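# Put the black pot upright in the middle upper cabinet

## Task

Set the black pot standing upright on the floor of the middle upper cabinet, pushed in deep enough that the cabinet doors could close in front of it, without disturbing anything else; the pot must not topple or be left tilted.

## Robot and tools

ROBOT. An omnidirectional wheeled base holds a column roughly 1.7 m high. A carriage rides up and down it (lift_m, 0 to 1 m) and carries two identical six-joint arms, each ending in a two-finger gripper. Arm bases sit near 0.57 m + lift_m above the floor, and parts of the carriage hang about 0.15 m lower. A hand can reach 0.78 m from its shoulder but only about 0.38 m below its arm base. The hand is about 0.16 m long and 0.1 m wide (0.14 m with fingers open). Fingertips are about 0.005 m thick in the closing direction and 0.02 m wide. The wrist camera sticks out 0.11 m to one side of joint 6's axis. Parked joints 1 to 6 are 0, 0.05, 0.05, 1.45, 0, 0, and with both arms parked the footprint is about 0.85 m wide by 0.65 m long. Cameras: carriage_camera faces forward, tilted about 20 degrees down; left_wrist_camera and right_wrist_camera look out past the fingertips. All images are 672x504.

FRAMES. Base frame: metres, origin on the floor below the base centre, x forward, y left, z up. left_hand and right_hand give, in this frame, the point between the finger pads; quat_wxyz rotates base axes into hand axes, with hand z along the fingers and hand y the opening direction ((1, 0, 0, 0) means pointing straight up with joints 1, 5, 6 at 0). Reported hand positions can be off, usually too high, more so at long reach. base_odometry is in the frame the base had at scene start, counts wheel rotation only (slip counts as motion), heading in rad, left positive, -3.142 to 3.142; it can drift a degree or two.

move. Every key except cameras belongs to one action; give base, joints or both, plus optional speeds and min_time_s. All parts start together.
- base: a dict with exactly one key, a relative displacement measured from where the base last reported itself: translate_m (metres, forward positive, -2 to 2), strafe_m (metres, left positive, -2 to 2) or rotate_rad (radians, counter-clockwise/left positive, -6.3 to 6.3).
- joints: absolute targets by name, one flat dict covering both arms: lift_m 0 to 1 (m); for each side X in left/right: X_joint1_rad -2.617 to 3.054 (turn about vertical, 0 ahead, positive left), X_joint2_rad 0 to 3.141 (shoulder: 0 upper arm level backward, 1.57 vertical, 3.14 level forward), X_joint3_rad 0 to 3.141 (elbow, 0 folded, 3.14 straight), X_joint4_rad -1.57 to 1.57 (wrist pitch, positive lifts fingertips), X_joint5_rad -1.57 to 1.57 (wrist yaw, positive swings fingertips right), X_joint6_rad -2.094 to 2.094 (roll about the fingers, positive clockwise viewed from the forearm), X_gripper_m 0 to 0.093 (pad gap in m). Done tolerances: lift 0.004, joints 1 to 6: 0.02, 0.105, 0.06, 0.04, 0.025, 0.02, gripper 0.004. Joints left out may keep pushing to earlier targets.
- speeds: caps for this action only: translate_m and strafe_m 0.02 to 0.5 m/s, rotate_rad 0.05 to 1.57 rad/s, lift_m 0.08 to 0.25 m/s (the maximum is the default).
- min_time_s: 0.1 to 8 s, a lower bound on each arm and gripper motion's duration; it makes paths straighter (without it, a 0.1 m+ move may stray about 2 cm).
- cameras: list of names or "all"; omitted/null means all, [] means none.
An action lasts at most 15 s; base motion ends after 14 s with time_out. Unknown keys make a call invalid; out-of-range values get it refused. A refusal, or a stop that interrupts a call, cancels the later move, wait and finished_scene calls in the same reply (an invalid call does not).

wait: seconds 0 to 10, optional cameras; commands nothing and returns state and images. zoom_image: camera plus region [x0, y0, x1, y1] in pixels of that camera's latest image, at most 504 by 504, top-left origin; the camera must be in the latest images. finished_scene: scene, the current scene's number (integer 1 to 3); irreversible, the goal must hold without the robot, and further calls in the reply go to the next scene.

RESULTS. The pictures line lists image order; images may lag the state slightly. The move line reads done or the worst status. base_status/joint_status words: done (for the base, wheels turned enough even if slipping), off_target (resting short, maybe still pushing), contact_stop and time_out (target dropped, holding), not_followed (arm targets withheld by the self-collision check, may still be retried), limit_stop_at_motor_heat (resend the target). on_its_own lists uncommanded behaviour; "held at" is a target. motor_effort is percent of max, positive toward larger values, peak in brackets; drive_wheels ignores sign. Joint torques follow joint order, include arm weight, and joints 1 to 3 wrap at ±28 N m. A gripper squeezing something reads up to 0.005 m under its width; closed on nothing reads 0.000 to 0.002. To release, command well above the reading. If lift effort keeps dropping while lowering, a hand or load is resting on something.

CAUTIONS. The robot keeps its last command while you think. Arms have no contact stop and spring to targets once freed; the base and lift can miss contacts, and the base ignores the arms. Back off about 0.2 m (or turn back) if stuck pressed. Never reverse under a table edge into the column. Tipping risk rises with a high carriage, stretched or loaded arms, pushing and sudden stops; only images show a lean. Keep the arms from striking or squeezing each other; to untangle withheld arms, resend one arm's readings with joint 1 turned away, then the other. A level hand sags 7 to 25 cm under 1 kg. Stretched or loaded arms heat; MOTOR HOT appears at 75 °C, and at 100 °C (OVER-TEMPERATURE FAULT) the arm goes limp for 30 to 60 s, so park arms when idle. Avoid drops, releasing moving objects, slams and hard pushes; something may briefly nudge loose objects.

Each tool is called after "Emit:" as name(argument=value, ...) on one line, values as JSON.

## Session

Emit:
move()

Scene clock: 0.00 s.
Joint torques (N m): no reading
base_odometry: x=+0.000 y=+0.000 heading=+0.000
base_status: not commanded
joint_positions: lift_m=+0.300 left_joint1_rad=-0.007 left_joint2_rad=+0.044 left_joint3_rad=+0.027 left_joint4_rad=+1.460 left_joint5_rad=-0.018 left_joint6_rad=+0.017 left_gripper_m=+0.09396 right_joint1_rad=-0.002 right_joint2_rad=+0.059 right_joint3_rad=+0.042 right_joint4_rad=+1.500 right_joint5_rad=+0.048 right_joint6_rad=-0.029 right_gripper_m=+0.09396
joint_status: not commanded
motor_effort: lift_m=+23 drive_wheels=-2
left_hand: x=+0.2562 y=+0.3063 z=+1.2991 quat_wxyz=(+0.998, -0.008, +0.064, +0.006) (m; base frame)
right_hand: x=+0.2467 y=-0.3118 z=+1.3037 quat_wxyz=(+0.999, +0.023, +0.044, -0.017) (m; base frame)
pictures: carriage_camera, left_wrist_camera, right_wrist_camera

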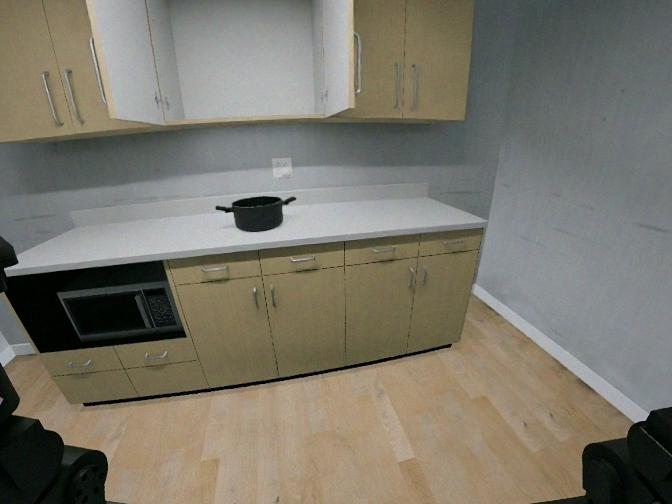

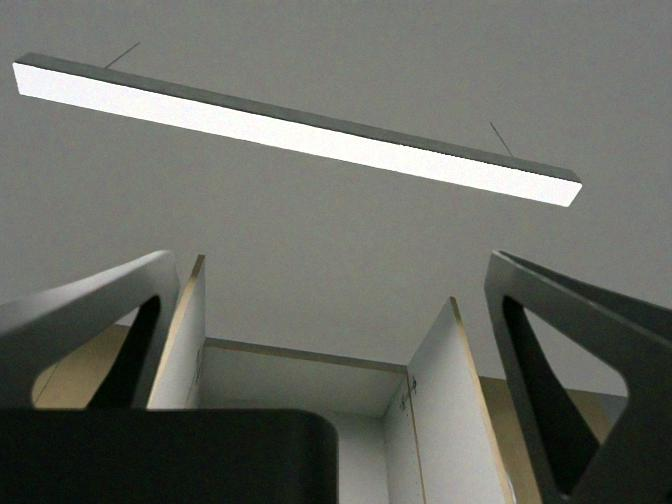

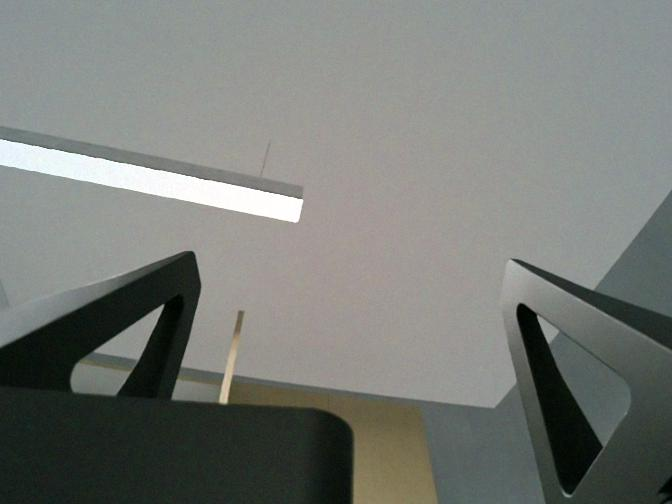

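Emit:
zoom_image(camera="carriage_camera", region=[180, 150, 340, 270])

Emit:
zoom_image(camera="carriage_camera", region=[0, 0, 504, 378])

Scaled by 3.150 from the camera's 672x504 image, which has a finer 960x720 frame.

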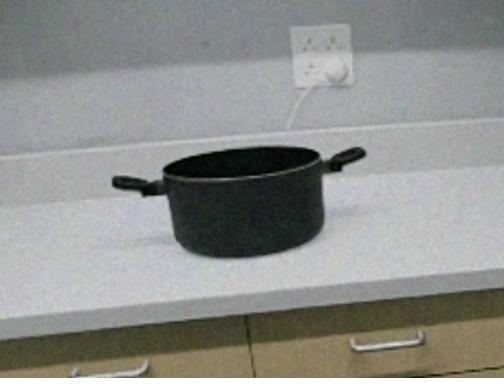

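Scaled by 1.000.

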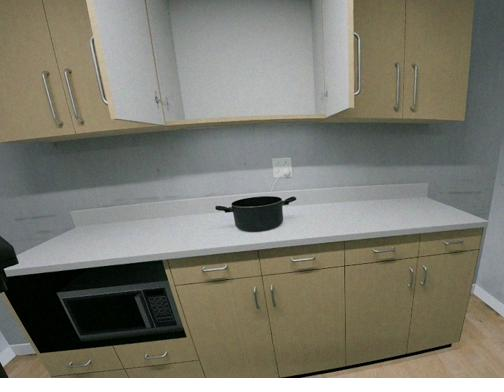

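Emit:
zoom_image(camera="carriage_camera", region=[0, 200, 180, 300])

Emit:
zoom_image(camera="carriage_camera", region=[330, 170, 500, 270])

Emit:
zoom_image(camera="carriage_camera", region=[80, 60, 380, 160])

Scaled by 2.800 from the camera's 672x504 image, which has a finer 960x720 frame.

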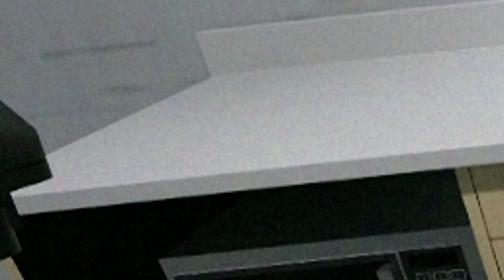

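Scaled by 2.965 from the camera's 672x504 image, which has a finer 960x720 frame.

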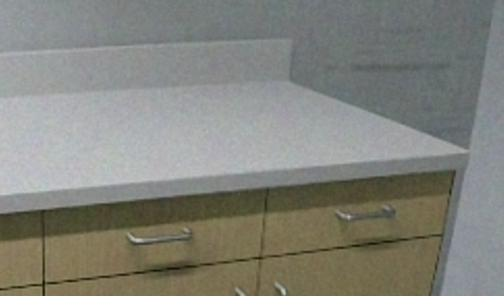

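Scaled by 1.680 from the camera's 672x504 image, which has a finer 960x720 frame.

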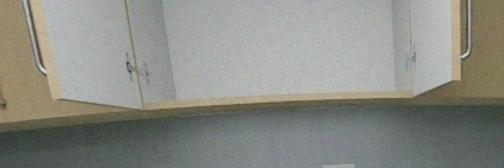

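Emit:
move(base={"rotate_rad": 0.506}, joints={"lift_m": 0.277, "left_joint1_rad": -0.342, "left_joint2_rad": 2.326, "left_joint3_rad": 1.625, "left_joint4_rad": 0.745, "left_joint5_rad": -0.60, "left_joint6_rad": -1.30, "left_gripper_m": 0.093, "right_joint1_rad": 0.342, "right_joint2_rad": 2.326, "right_joint3_rad": 1.625, "right_joint4_rad": 0.737, "right_joint5_rad": 0.60, "right_joint6_rad": 1.31, "right_gripper_m": 0.093}, min_time_s=3.5, speeds={"rotate_rad": 0.8}, cameras=["carriage_camera"])

Emit:
move(base={"strafe_m": -0.34}, speeds={"strafe_m": 0.3}, cameras=["carriage_camera", "left_wrist_camera", "right_wrist_camera"])

Scene clock: 13.10 s.
Joint torques (N m): left_arm=[-0.54 -15.27 9.17 2.12 -0.08 -0.02] | right_arm=[0.31 -14.06 8.57 1.89 0.14 0.05]
move: done
base_odometry: x=+0.000 y=+0.000 heading=+0.506
base_status: done
joint_positions: lift_m=+0.277 left_joint1_rad=-0.337 left_joint2_rad=+2.319 left_joint3_rad=+1.596 left_joint4_rad=+0.750 left_joint5_rad=-0.586 left_joint6_rad=-1.287 left_gripper_m=+0.09312 right_joint1_rad=+0.337 right_joint2_rad=+2.325 right_joint3_rad=+1.591 right_joint4_rad=+0.735 right_joint5_rad=+0.584 right_joint6_rad=+1.295 right_gripper_m=+0.09312
joint_status: all done
motor_effort: lift_m=+21(22) drive_wheels=+2(11)
left_hand: x=+0.8583 y=+0.1817 z=+1.0473 quat_wxyz=(+0.618, -0.490, +0.499, -0.359) (m; base frame)
right_hand: x=+0.8582 y=-0.1810 z=+1.0376 quat_wxyz=(+0.612, +0.493, +0.507, +0.354) (m; base frame)
pictures: carriage_camera

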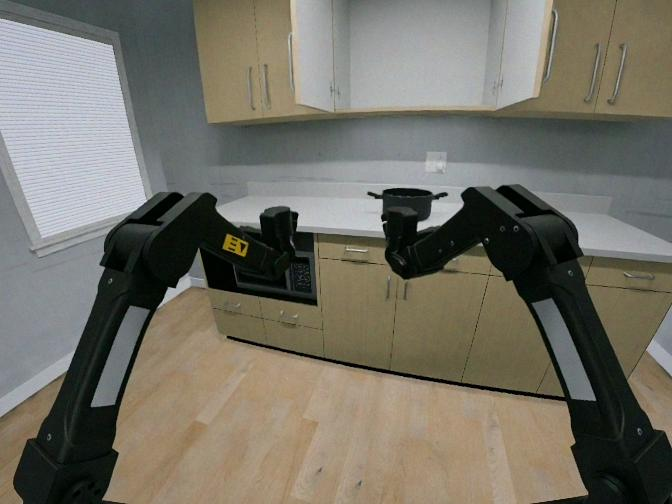

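Scene clock: 16.07 s.
Joint torques (N m): left_arm=[-0.01 -15.23 9.2 2.11 -0.05 -0.02] | right_arm=[0.23 -14.02 8.61 1.9 0.14 0.05]
move: done
base_odometry: x=+0.165 y=-0.297 heading=+0.507
base_status: done
joint_positions: lift_m=+0.277 left_joint1_rad=-0.342 left_joint2_rad=+2.319 left_joint3_rad=+1.596 left_joint4_rad=+0.750 left_joint5_rad=-0.590 left_joint6_rad=-1.289 left_gripper_m=+0.09312 right_joint1_rad=+0.338 right_joint2_rad=+2.325 right_joint3_rad=+1.591 right_joint4_rad=+0.734 right_joint5_rad=+0.588 right_joint6_rad=+1.296 right_gripper_m=+0.09312
joint_status: not commanded
motor_effort: lift_m=+21(21) drive_wheels=-6(12)
left_hand: x=+0.8574 y=+0.1787 z=+1.0472 quat_wxyz=(+0.618, -0.490, +0.499, -0.360) (m; base frame)
right_hand: x=+0.8581 y=-0.1814 z=+1.0374 quat_wxyz=(+0.612, +0.494, +0.506, +0.353) (m; base frame)
pictures: carriage_camera, left_wrist_camera, right_wrist_camera

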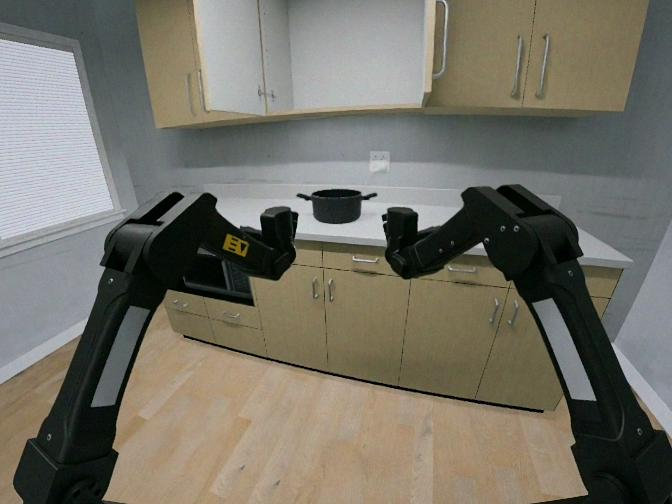

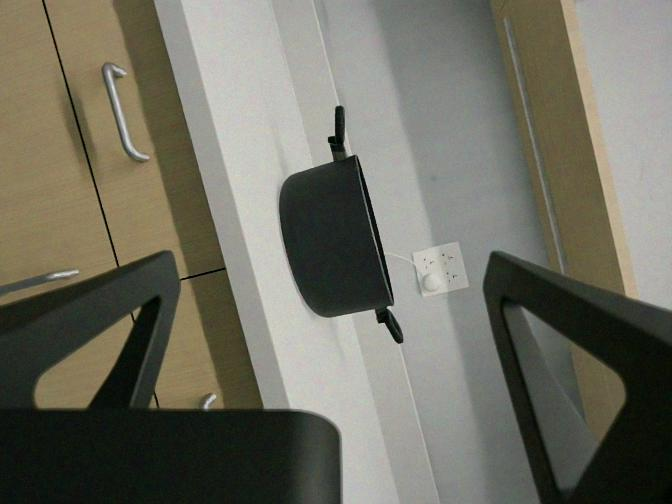

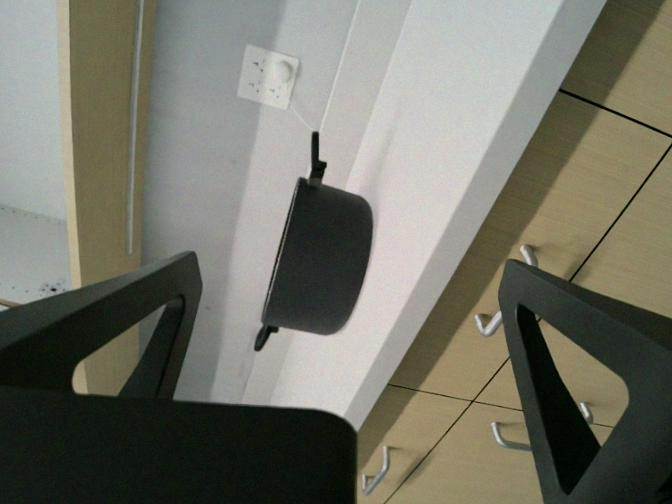

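Emit:
zoom_image(camera="carriage_camera", region=[284, 170, 392, 251])

Scaled by 4.667 from the camera's 672x504 image, which has a finer 960x720 frame.

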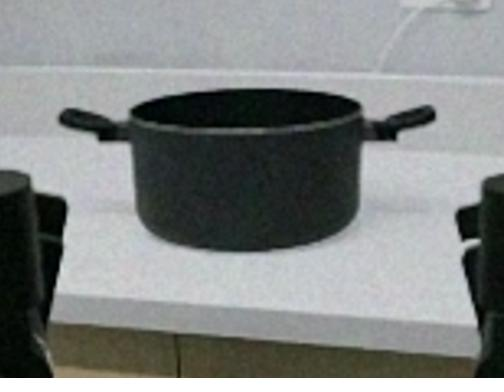

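Emit:
move(base={"translate_m": 0.37}, speeds={"translate_m": 0.3}, cameras=["carriage_camera", "left_wrist_camera", "right_wrist_camera"])

Scene clock: 21.47 s.
Joint torques (N m): left_arm=[-0.05 -15.34 9.18 2.13 -0.04 -0.03] | right_arm=[0.12 -14.17 8.57 1.93 0.14 0.08]
move: done
base_odometry: x=+0.489 y=-0.118 heading=+0.506
base_status: done
joint_positions: lift_m=+0.277 left_joint1_rad=-0.342 left_joint2_rad=+2.320 left_joint3_rad=+1.596 left_joint4_rad=+0.747 left_joint5_rad=-0.591 left_joint6_rad=-1.289 left_gripper_m=+0.09312 right_joint1_rad=+0.338 right_joint2_rad=+2.327 right_joint3_rad=+1.591 right_joint4_rad=+0.731 right_joint5_rad=+0.588 right_joint6_rad=+1.296 right_gripper_m=+0.09312
joint_status: not commanded
motor_effort: lift_m=+21(21) drive_wheels=-6(12)
left_hand: x=+0.8575 y=+0.1790 z=+1.0458 quat_wxyz=(+0.617, -0.490, +0.500, -0.359) (m; base frame)
right_hand: x=+0.8581 y=-0.1808 z=+1.0362 quat_wxyz=(+0.612, +0.494, +0.508, +0.352) (m; base frame)
pictures: carriage_camera, left_wrist_camera, right_wrist_camera

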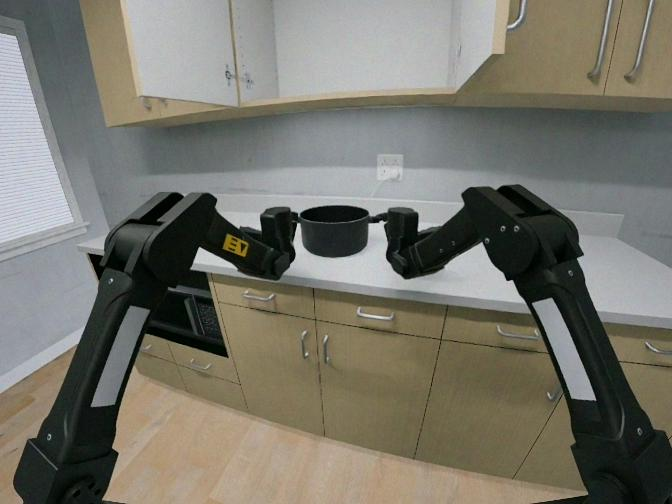

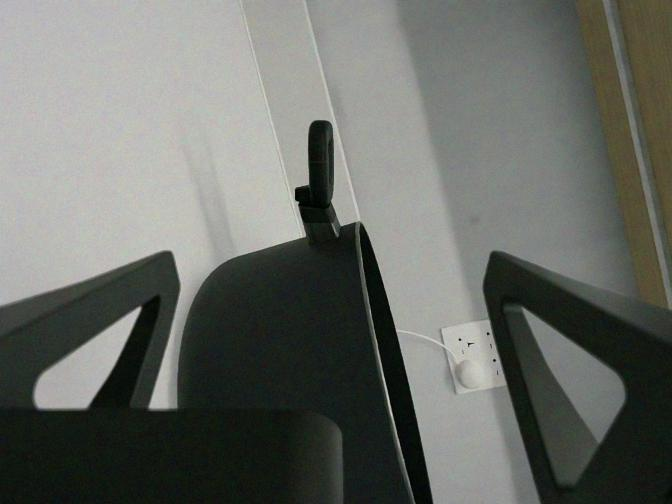

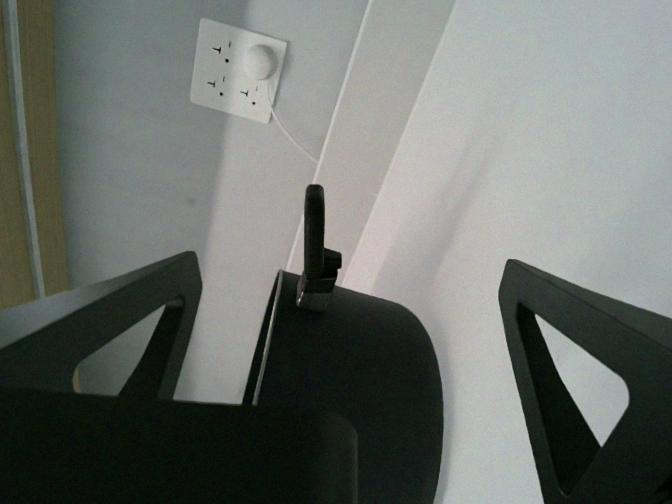

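Emit:
zoom_image(camera="left_wrist_camera", region=[240, 100, 420, 260])

Emit:
zoom_image(camera="right_wrist_camera", region=[240, 170, 420, 330])

Emit:
zoom_image(camera="carriage_camera", region=[230, 170, 440, 290])

Scaled by 2.800 from the camera's 672x504 image, which has a finer 960x720 frame.

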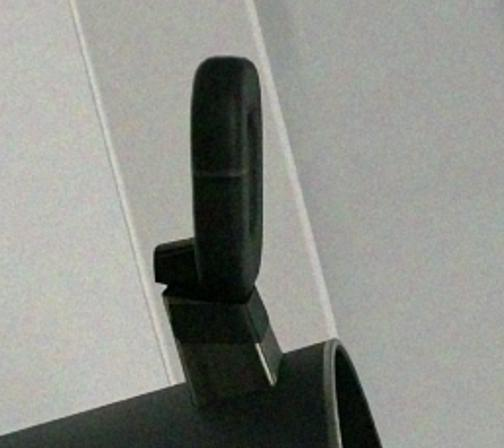

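Scaled by 2.800 from the camera's 672x504 image, which has a finer 960x720 frame.

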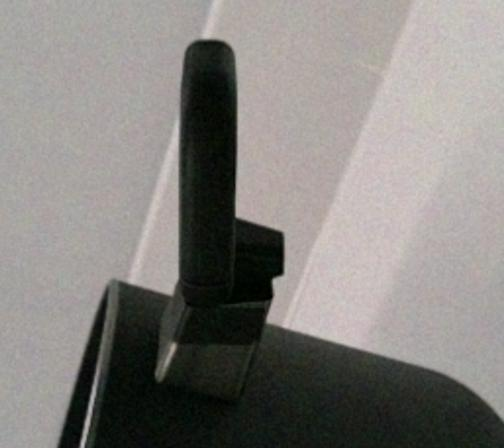

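Scaled by 2.400 from the camera's 672x504 image, which has a finer 960x720 frame.

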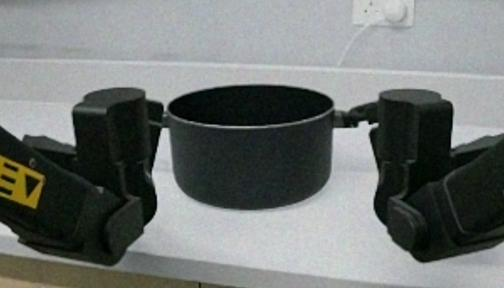

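Emit:
move(base={"strafe_m": 0.022}, cameras=[])

Emit:
move(base={"translate_m": 0.1}, speeds={"translate_m": 0.2}, cameras=["carriage_camera", "left_wrist_camera", "right_wrist_camera"])

Scene clock: 32.10 s.
Joint torques (N m): left_arm=[-0.25 -15.31 9.16 2.16 -0.04 -0.01] | right_arm=[-0.29 -14.17 8.53 1.93 0.12 0.1]
move: done
base_odometry: x=+0.478 y=-0.099 heading=+0.505
base_status: done
joint_positions: lift_m=+0.277 left_joint1_rad=-0.341 left_joint2_rad=+2.320 left_joint3_rad=+1.596 left_joint4_rad=+0.747 left_joint5_rad=-0.591 left_joint6_rad=-1.289 left_gripper_m=+0.09312 right_joint1_rad=+0.343 right_joint2_rad=+2.327 right_joint3_rad=+1.591 right_joint4_rad=+0.731 right_joint5_rad=+0.589 right_joint6_rad=+1.297 right_gripper_m=+0.09312
joint_status: not commanded
motor_effort: lift_m=+21(21) drive_wheels=-6(9)
left_hand: x=+0.8576 y=+0.1799 z=+1.0458 quat_wxyz=(+0.618, -0.491, +0.500, -0.358) (m; base frame)
right_hand: x=+0.8575 y=-0.1781 z=+1.0362 quat_wxyz=(+0.611, +0.493, +0.509, +0.353) (m; base frame)
pictures: none
No camera images: "cameras" was empty.

Scene clock: 33.73 s.
Joint torques (N m): left_arm=[-0.17 -15.42 9.09 2.17 -0.03 -0.02] | right_arm=[-0.12 -14.22 8.47 1.97 0.14 0.06]
move: done
base_odometry: x=+0.566 y=-0.050 heading=+0.506
base_status: done
joint_positions: lift_m=+0.277 left_joint1_rad=-0.341 left_joint2_rad=+2.320 left_joint3_rad=+1.597 left_joint4_rad=+0.745 left_joint5_rad=-0.592 left_joint6_rad=-1.289 left_gripper_m=+0.09312 right_joint1_rad=+0.343 right_joint2_rad=+2.328 right_joint3_rad=+1.592 right_joint4_rad=+0.730 right_joint5_rad=+0.589 right_joint6_rad=+1.297 right_gripper_m=+0.09312
joint_status: not commanded
motor_effort: lift_m=+21(21) drive_wheels=-5(12)
left_hand: x=+0.8577 y=+0.1799 z=+1.0456 quat_wxyz=(+0.617, -0.491, +0.500, -0.358) (m; base frame)
right_hand: x=+0.8577 y=-0.1783 z=+1.0358 quat_wxyz=(+0.611, +0.493, +0.509, +0.353) (m; base frame)
pictures: carriage_camera, left_wrist_camera, right_wrist_camera

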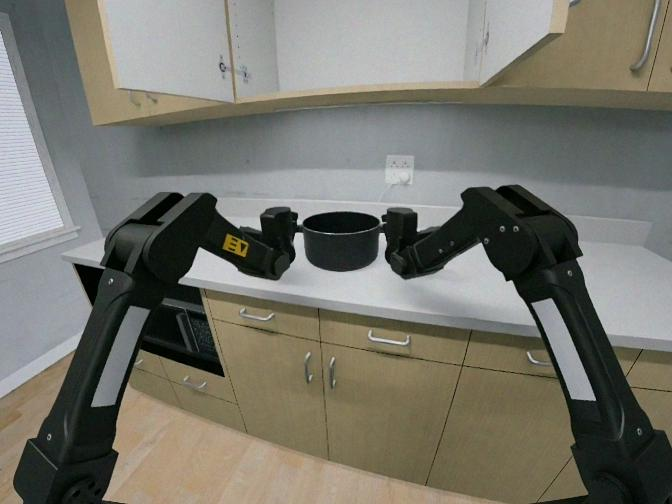

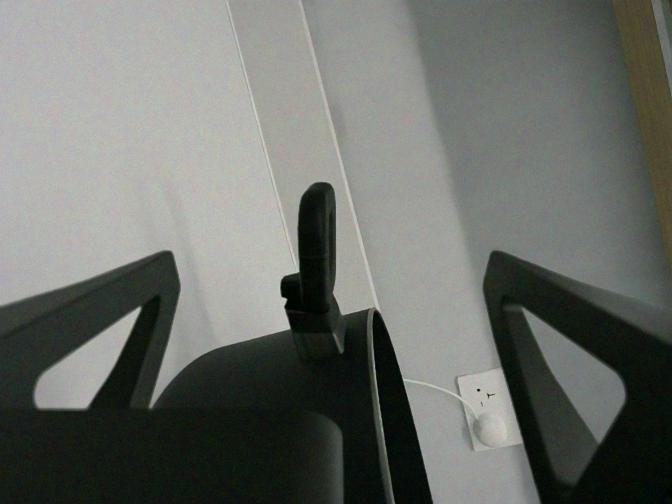

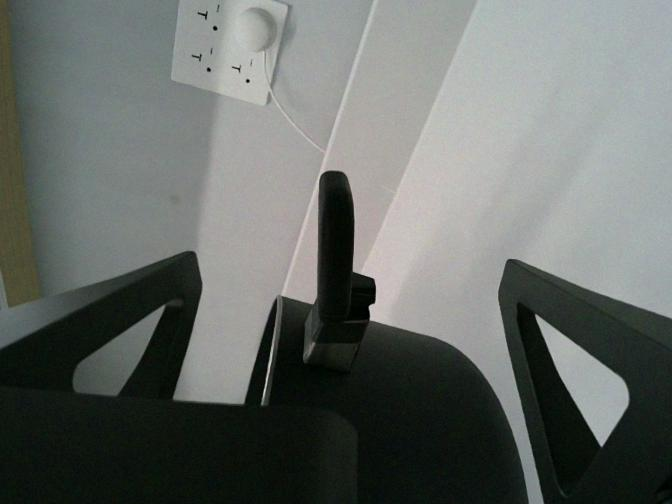

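Emit:
move(base={"strafe_m": 0.033}, speeds={"strafe_m": 0.2}, cameras=[])

Emit:
move(base={"rotate_rad": -0.07}, speeds={"rotate_rad": 0.3}, cameras=[])

Emit:
move(base={"strafe_m": 0.033}, speeds={"strafe_m": 0.2}, cameras=["carriage_camera", "left_wrist_camera", "right_wrist_camera"])

Scene clock: 41.80 s.
Joint torques (N m): left_arm=[-0.36 -15.39 9.11 2.16 -0.01 -0.03] | right_arm=[-0.39 -14.3 8.46 1.94 0.11 0.04]
move: done
base_odometry: x=+0.550 y=-0.021 heading=+0.506
base_status: done
joint_positions: lift_m=+0.277 left_joint1_rad=-0.340 left_joint2_rad=+2.320 left_joint3_rad=+1.597 left_joint4_rad=+0.745 left_joint5_rad=-0.592 left_joint6_rad=-1.289 left_gripper_m=+0.09312 right_joint1_rad=+0.345 right_joint2_rad=+2.328 right_joint3_rad=+1.592 right_joint4_rad=+0.730 right_joint5_rad=+0.589 right_joint6_rad=+1.297 right_gripper_m=+0.09312
joint_status: not commanded
motor_effort: lift_m=+21(21) drive_wheels=-4(9)
left_hand: x=+0.8579 y=+0.1807 z=+1.0456 quat_wxyz=(+0.618, -0.491, +0.500, -0.357) (m; base frame)
right_hand: x=+0.8575 y=-0.1771 z=+1.0358 quat_wxyz=(+0.611, +0.493, +0.509, +0.353) (m; base frame)
pictures: none
No camera images: "cameras" was empty.

Scene clock: 42.67 s.
Joint torques (N m): left_arm=[0.21 -15.39 9.13 2.17 -0.03 -0.01] | right_arm=[0.1 -14.24 8.43 1.96 0.11 0.06]
move: done
base_odometry: x=+0.550 y=-0.021 heading=+0.436
base_status: done
joint_positions: lift_m=+0.277 left_joint1_rad=-0.346 left_joint2_rad=+2.321 left_joint3_rad=+1.597 left_joint4_rad=+0.745 left_joint5_rad=-0.593 left_joint6_rad=-1.289 left_gripper_m=+0.09312 right_joint1_rad=+0.337 right_joint2_rad=+2.328 right_joint3_rad=+1.593 right_joint4_rad=+0.730 right_joint5_rad=+0.591 right_joint6_rad=+1.297 right_gripper_m=+0.09312
joint_status: not commanded
motor_effort: lift_m=+21(21) drive_wheels=-8(14)
left_hand: x=+0.8571 y=+0.1769 z=+1.0454 quat_wxyz=(+0.617, -0.490, +0.501, -0.359) (m; base frame)
right_hand: x=+0.8583 y=-0.1821 z=+1.0360 quat_wxyz=(+0.612, +0.495, +0.507, +0.351) (m; base frame)
pictures: none
No camera images: "cameras" was empty.

Scene clock: 43.70 s.
Joint torques (N m): left_arm=[-0.09 -15.43 9.09 2.16 -0.03 -0.02] | right_arm=[-0.25 -14.23 8.42 1.96 0.09 0.06]
move: done
base_odometry: x=+0.536 y=+0.009 heading=+0.435
base_status: done
joint_positions: lift_m=+0.277 left_joint1_rad=-0.342 left_joint2_rad=+2.321 left_joint3_rad=+1.597 left_joint4_rad=+0.745 left_joint5_rad=-0.593 left_joint6_rad=-1.289 left_gripper_m=+0.09312 right_joint1_rad=+0.343 right_joint2_rad=+2.328 right_joint3_rad=+1.593 right_joint4_rad=+0.730 right_joint5_rad=+0.592 right_joint6_rad=+1.297 right_gripper_m=+0.09312
joint_status: not commanded
motor_effort: lift_m=+21(21) drive_wheels=+4(11)
left_hand: x=+0.8576 y=+0.1797 z=+1.0454 quat_wxyz=(+0.618, -0.491, +0.500, -0.357) (m; base frame)
right_hand: x=+0.8576 y=-0.1782 z=+1.0360 quat_wxyz=(+0.611, +0.494, +0.508, +0.352) (m; base frame)
pictures: carriage_camera, left_wrist_camera, right_wrist_camera

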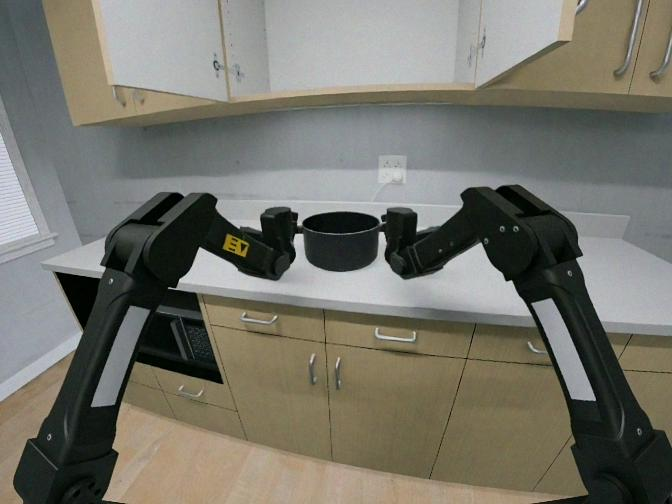

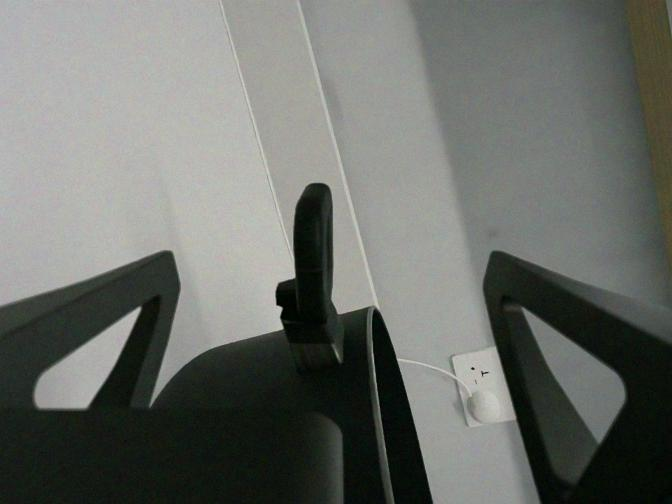

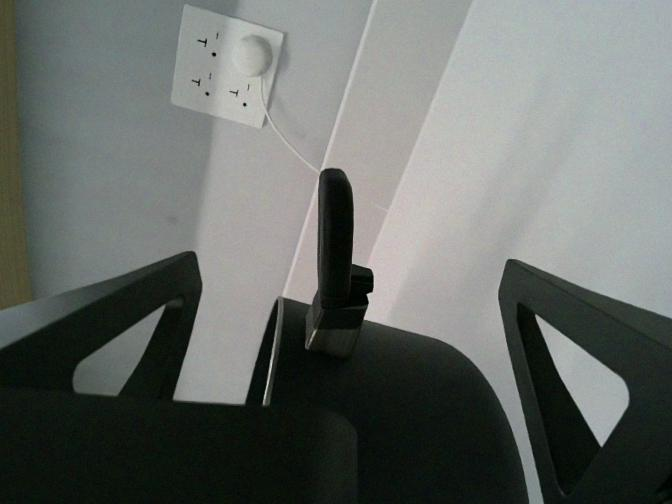

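Emit:
zoom_image(camera="left_wrist_camera", region=[230, 170, 410, 370])

Emit:
zoom_image(camera="right_wrist_camera", region=[250, 160, 430, 360])

Scaled by 2.520 from the camera's 672x504 image, which has a finer 960x720 frame.

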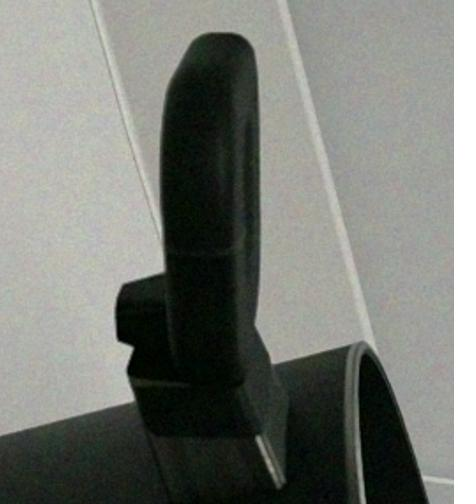

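Scaled by 2.520 from the camera's 672x504 image, which has a finer 960x720 frame.

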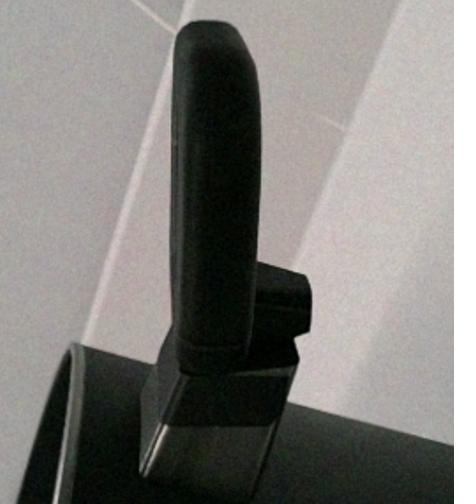

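Emit:
move(base={"translate_m": 0.082}, joints={"lift_m": 0.268, "right_joint2_rad": 2.303}, speeds={"translate_m": 0.08}, cameras=["carriage_camera", "left_wrist_camera", "right_wrist_camera"])

Scene clock: 50.93 s.
Joint torques (N m): left_arm=[-0.08 -16.23 8.54 2.26 -0.02 -0.01] | right_arm=[-0.06 -16.58 7.98 2 0.08 0.05]
move: done
base_odometry: x=+0.610 y=+0.044 heading=+0.436
base_status: done
joint_positions: lift_m=+0.268 left_joint1_rad=-0.342 left_joint2_rad=+2.328 left_joint3_rad=+1.603 left_joint4_rad=+0.738 left_joint5_rad=-0.593 left_joint6_rad=-1.289 left_gripper_m=+0.09312 right_joint1_rad=+0.342 right_joint2_rad=+2.328 right_joint3_rad=+1.598 right_joint4_rad=+0.725 right_joint5_rad=+0.592 right_joint6_rad=+1.298 right_gripper_m=+0.09312
joint_status: all done
motor_effort: lift_m=+21(22) drive_wheels=-6(9)
left_hand: x=+0.8589 y=+0.1792 z=+1.0329 quat_wxyz=(+0.616, -0.492, +0.503, -0.355) (m; base frame)
right_hand: x=+0.8583 y=-0.1788 z=+1.0279 quat_wxyz=(+0.611, +0.494, +0.508, +0.352) (m; base frame)
pictures: carriage_camera, left_wrist_camera, right_wrist_camera

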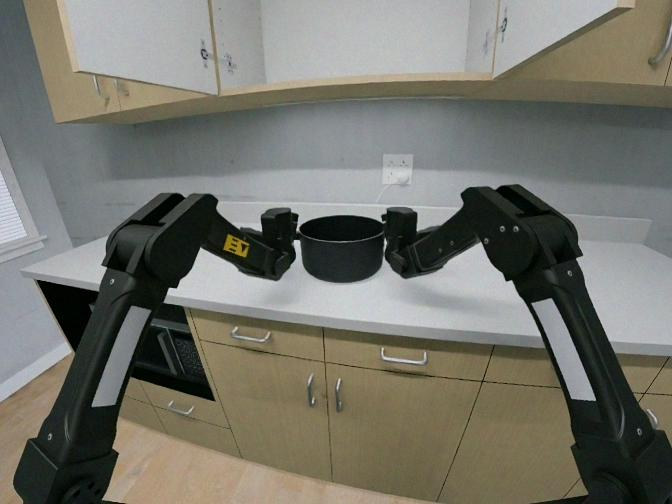

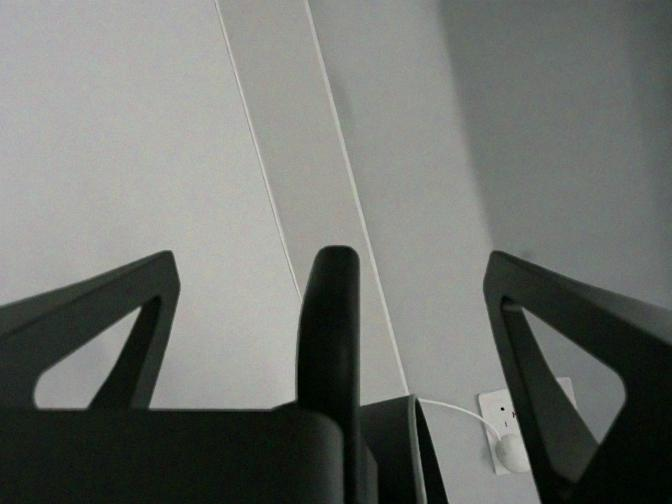

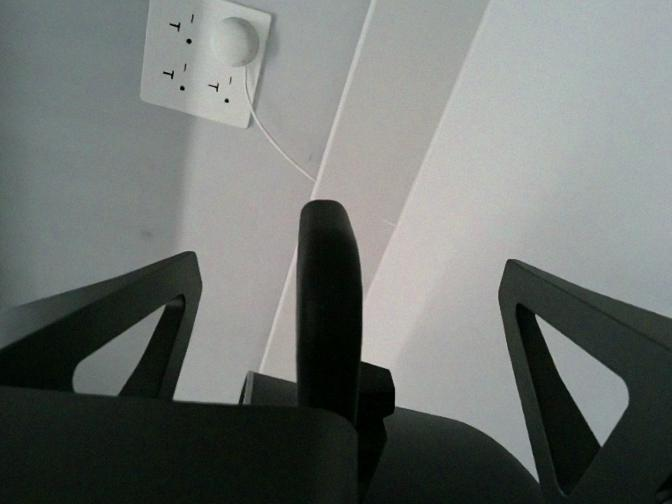

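Emit:
move(base={"strafe_m": -0.006}, joints={"right_joint4_rad": 0.775}, speeds={"strafe_m": 0.05}, min_time_s=0.5, cameras=["left_wrist_camera", "right_wrist_camera"])

Scene clock: 54.20 s.
Joint torques (N m): left_arm=[0.02 -16.18 8.49 2.25 -0.02 -0.02] | right_arm=[-0.06 -16.61 7.99 2.12 0.08 0.04]
move: done
base_odometry: x=+0.613 y=+0.038 heading=+0.436
base_status: done
joint_positions: lift_m=+0.268 left_joint1_rad=-0.343 left_joint2_rad=+2.328 left_joint3_rad=+1.603 left_joint4_rad=+0.738 left_joint5_rad=-0.593 left_joint6_rad=-1.289 left_gripper_m=+0.09312 right_joint1_rad=+0.342 right_joint2_rad=+2.328 right_joint3_rad=+1.598 right_joint4_rad=+0.752 right_joint5_rad=+0.592 right_joint6_rad=+1.298 right_gripper_m=+0.09312
joint_status: all done
motor_effort: lift_m=+21(21) drive_wheels=+2(6)
left_hand: x=+0.8587 y=+0.1782 z=+1.0329 quat_wxyz=(+0.616, -0.491, +0.503, -0.355) (m; base frame)
right_hand: x=+0.8583 y=-0.1791 z=+1.0336 quat_wxyz=(+0.616, +0.493, +0.498, +0.360) (m; base frame)
pictures: left_wrist_camera, right_wrist_camera

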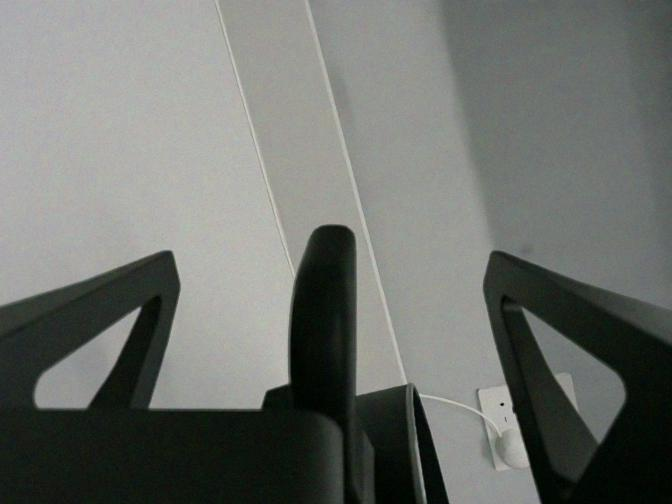

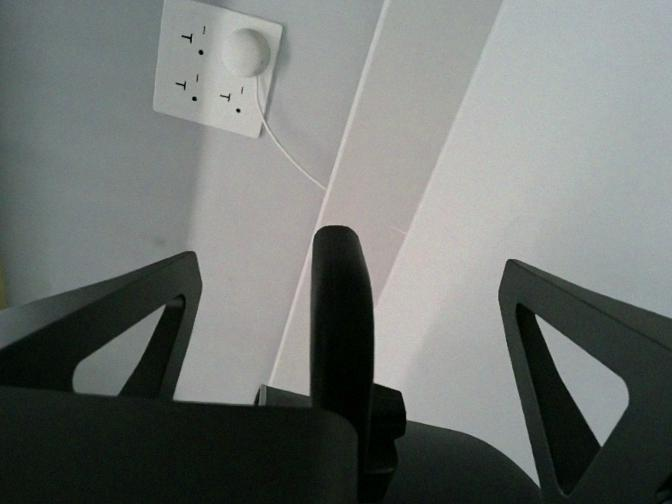

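Emit:
move(joints={"left_gripper_m": 0.025, "right_gripper_m": 0.025}, min_time_s=1.5, cameras=[])

Emit:
move(joints={"left_gripper_m": 0.008, "right_gripper_m": 0.008}, min_time_s=1.0, cameras=["carriage_camera", "left_wrist_camera", "right_wrist_camera"])

Scene clock: 56.87 s.
Joint torques (N m): left_arm=[0.02 -16.28 8.49 2.44 0 -0.02] | right_arm=[-0.14 -16.66 8.03 2.16 0.08 0.06]
move: done
base_odometry: x=+0.613 y=+0.038 heading=+0.436
base_status: not commanded
joint_positions: lift_m=+0.268 left_joint1_rad=-0.343 left_joint2_rad=+2.328 left_joint3_rad=+1.603 left_joint4_rad=+0.722 left_joint5_rad=-0.596 left_joint6_rad=-1.289 left_gripper_m=+0.02513 right_joint1_rad=+0.342 right_joint2_rad=+2.328 right_joint3_rad=+1.598 right_joint4_rad=+0.748 right_joint5_rad=+0.592 right_joint6_rad=+1.298 right_gripper_m=+0.02513
joint_status: all done
motor_effort: lift_m=+21(21) drive_wheels=+1(3)
left_hand: x=+0.8586 y=+0.1787 z=+1.0294 quat_wxyz=(+0.614, -0.493, +0.508, -0.349) (m; base frame)
right_hand: x=+0.8583 y=-0.1791 z=+1.0329 quat_wxyz=(+0.615, +0.493, +0.499, +0.359) (m; base frame)
pictures: none
No camera images: "cameras" was empty.

Scene clock: 58.17 s.
Joint torques (N m): left_arm=[0.02 -16.23 8.49 2.35 -0.03 -0.26] | right_arm=[-0.09 -16.55 7.99 2.08 0.11 0.34]
move: off_target
base_odometry: x=+0.613 y=+0.038 heading=+0.436
base_status: not commanded
joint_positions: lift_m=+0.268 left_joint1_rad=-0.343 left_joint2_rad=+2.328 left_joint3_rad=+1.603 left_joint4_rad=+0.728 left_joint5_rad=-0.594 left_joint6_rad=-1.267 left_gripper_m=+0.02082 right_joint1_rad=+0.342 right_joint2_rad=+2.328 right_joint3_rad=+1.598 right_joint4_rad=+0.756 right_joint5_rad=+0.589 right_joint6_rad=+1.271 right_gripper_m=+0.02167
joint_status: left_gripper_m off_target (ended at +0.02084, target +0.00800); right_gripper_m off_target (ended at +0.02170, target +0.00800)
motor_effort: lift_m=+21(21) drive_wheels=+1(3)
left_hand: x=+0.8587 y=+0.1784 z=+1.0308 quat_wxyz=(+0.618, -0.486, +0.512, -0.345) (m; base frame)
right_hand: x=+0.8584 y=-0.1786 z=+1.0346 quat_wxyz=(+0.621, +0.485, +0.504, +0.355) (m; base frame)
pictures: carriage_camera, left_wrist_camera, right_wrist_camera

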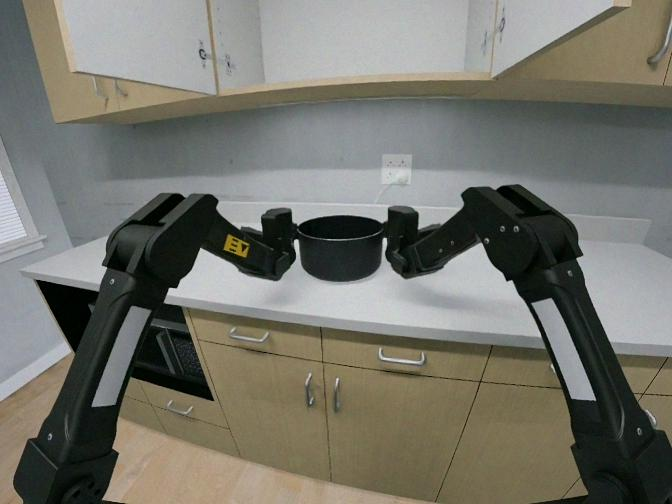

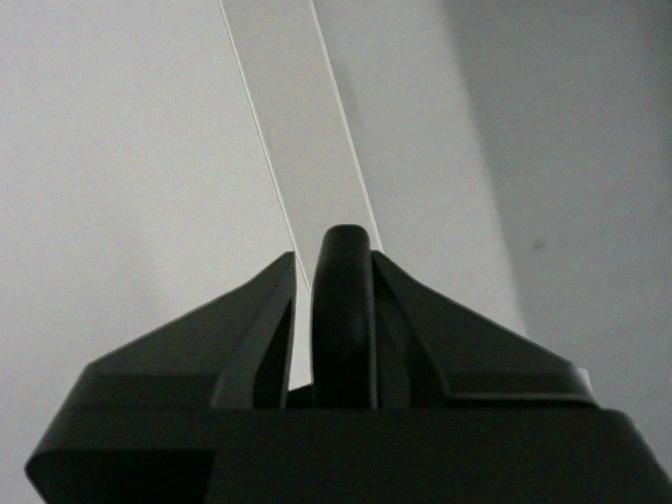

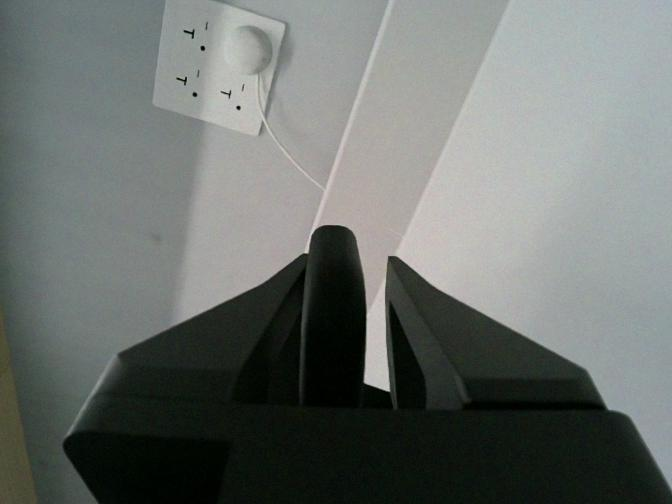

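Emit:
zoom_image(camera="left_wrist_camera", region=[250, 210, 430, 410])

Emit:
zoom_image(camera="right_wrist_camera", region=[250, 210, 430, 410])

Emit:
zoom_image(camera="carriage_camera", region=[250, 190, 430, 290])

Scaled by 2.520 from the camera's 672x504 image, which has a finer 960x720 frame.

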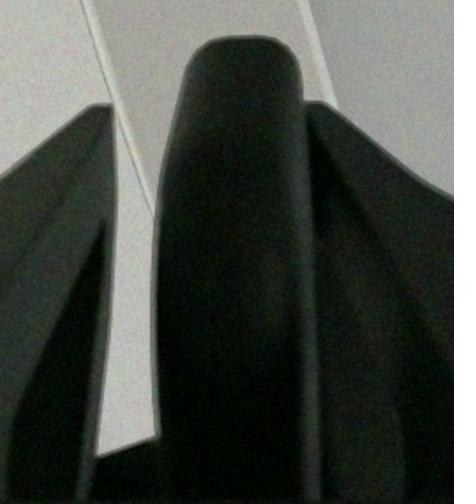

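Scaled by 2.520 from the camera's 672x504 image, which has a finer 960x720 frame.

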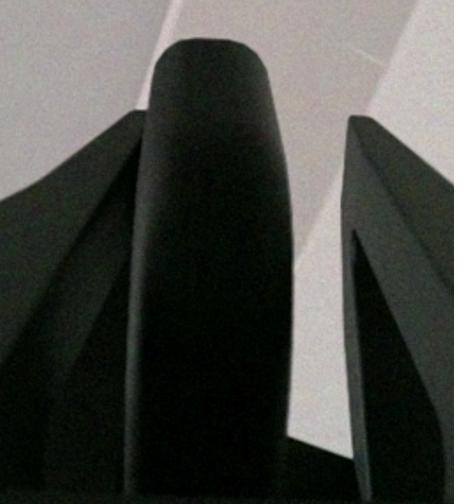

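Scaled by 2.800 from the camera's 672x504 image, which has a finer 960x720 frame.

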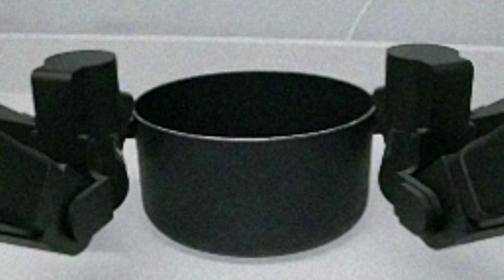

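Emit:
move(joints={"left_gripper_m": 0.05, "right_gripper_m": 0.05}, min_time_s=0.5, cameras=[])

Emit:
move(joints={"left_joint1_rad": -0.326, "right_joint1_rad": 0.326}, min_time_s=0.6, cameras=["left_wrist_camera", "right_wrist_camera"])

Scene clock: 65.07 s.
Joint torques (N m): left_arm=[0.02 -16.35 8.49 2.4 -0.02 -0.04] | right_arm=[-0.05 -16.61 8.12 2.08 0.11 0.08]
move: done
base_odometry: x=+0.613 y=+0.038 heading=+0.436
base_status: not commanded
joint_positions: lift_m=+0.268 left_joint1_rad=-0.343 left_joint2_rad=+2.329 left_joint3_rad=+1.603 left_joint4_rad=+0.725 left_joint5_rad=-0.595 left_joint6_rad=-1.288 left_gripper_m=+0.04991 right_joint1_rad=+0.342 right_joint2_rad=+2.328 right_joint3_rad=+1.598 right_joint4_rad=+0.756 right_joint5_rad=+0.589 right_joint6_rad=+1.296 right_gripper_m=+0.04990
joint_status: all done
motor_effort: lift_m=+21(21) drive_wheels=+2(5)
left_hand: x=+0.8587 y=+0.1785 z=+1.0297 quat_wxyz=(+0.614, -0.492, +0.508, -0.350) (m; base frame)
right_hand: x=+0.8584 y=-0.1786 z=+1.0346 quat_wxyz=(+0.616, +0.491, +0.498, +0.362) (m; base frame)
pictures: none
No camera images: "cameras" was empty.

Scene clock: 65.97 s.
Joint torques (N m): left_arm=[0.36 -16.29 8.47 2.41 -0.01 -0.02] | right_arm=[-0.47 -16.64 8.06 2.06 0.12 0.06]
move: done
base_odometry: x=+0.613 y=+0.038 heading=+0.436
base_status: not commanded
joint_positions: lift_m=+0.268 left_joint1_rad=-0.331 left_joint2_rad=+2.329 left_joint3_rad=+1.603 left_joint4_rad=+0.725 left_joint5_rad=-0.595 left_joint6_rad=-1.288 left_gripper_m=+0.04991 right_joint1_rad=+0.331 right_joint2_rad=+2.328 right_joint3_rad=+1.598 right_joint4_rad=+0.756 right_joint5_rad=+0.589 right_joint6_rad=+1.296 right_gripper_m=+0.04990
joint_status: all done
motor_effort: lift_m=+21(21) drive_wheels=+1(2)
left_hand: x=+0.8601 y=+0.1860 z=+1.0297 quat_wxyz=(+0.616, -0.495, +0.505, -0.346) (m; base frame)
right_hand: x=+0.8597 y=-0.1854 z=+1.0346 quat_wxyz=(+0.618, +0.494, +0.495, +0.359) (m; base frame)
pictures: left_wrist_camera, right_wrist_camera

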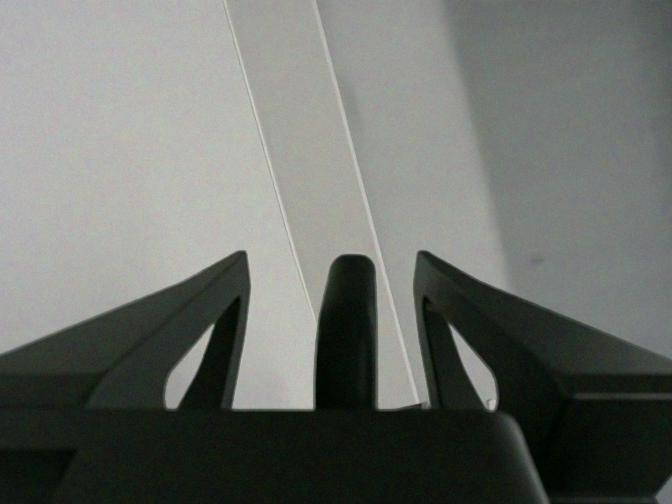

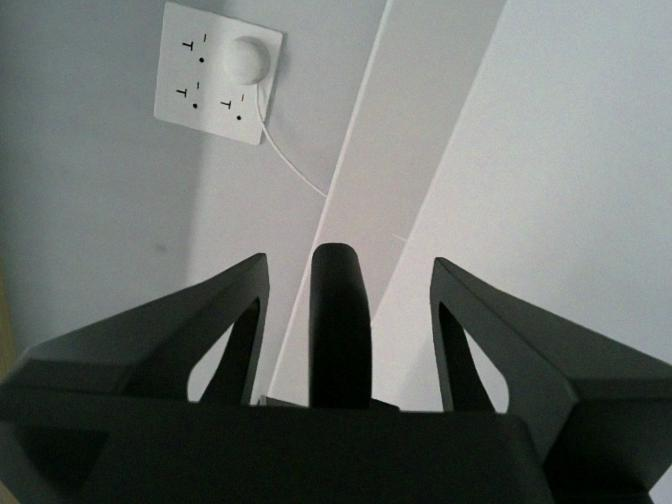

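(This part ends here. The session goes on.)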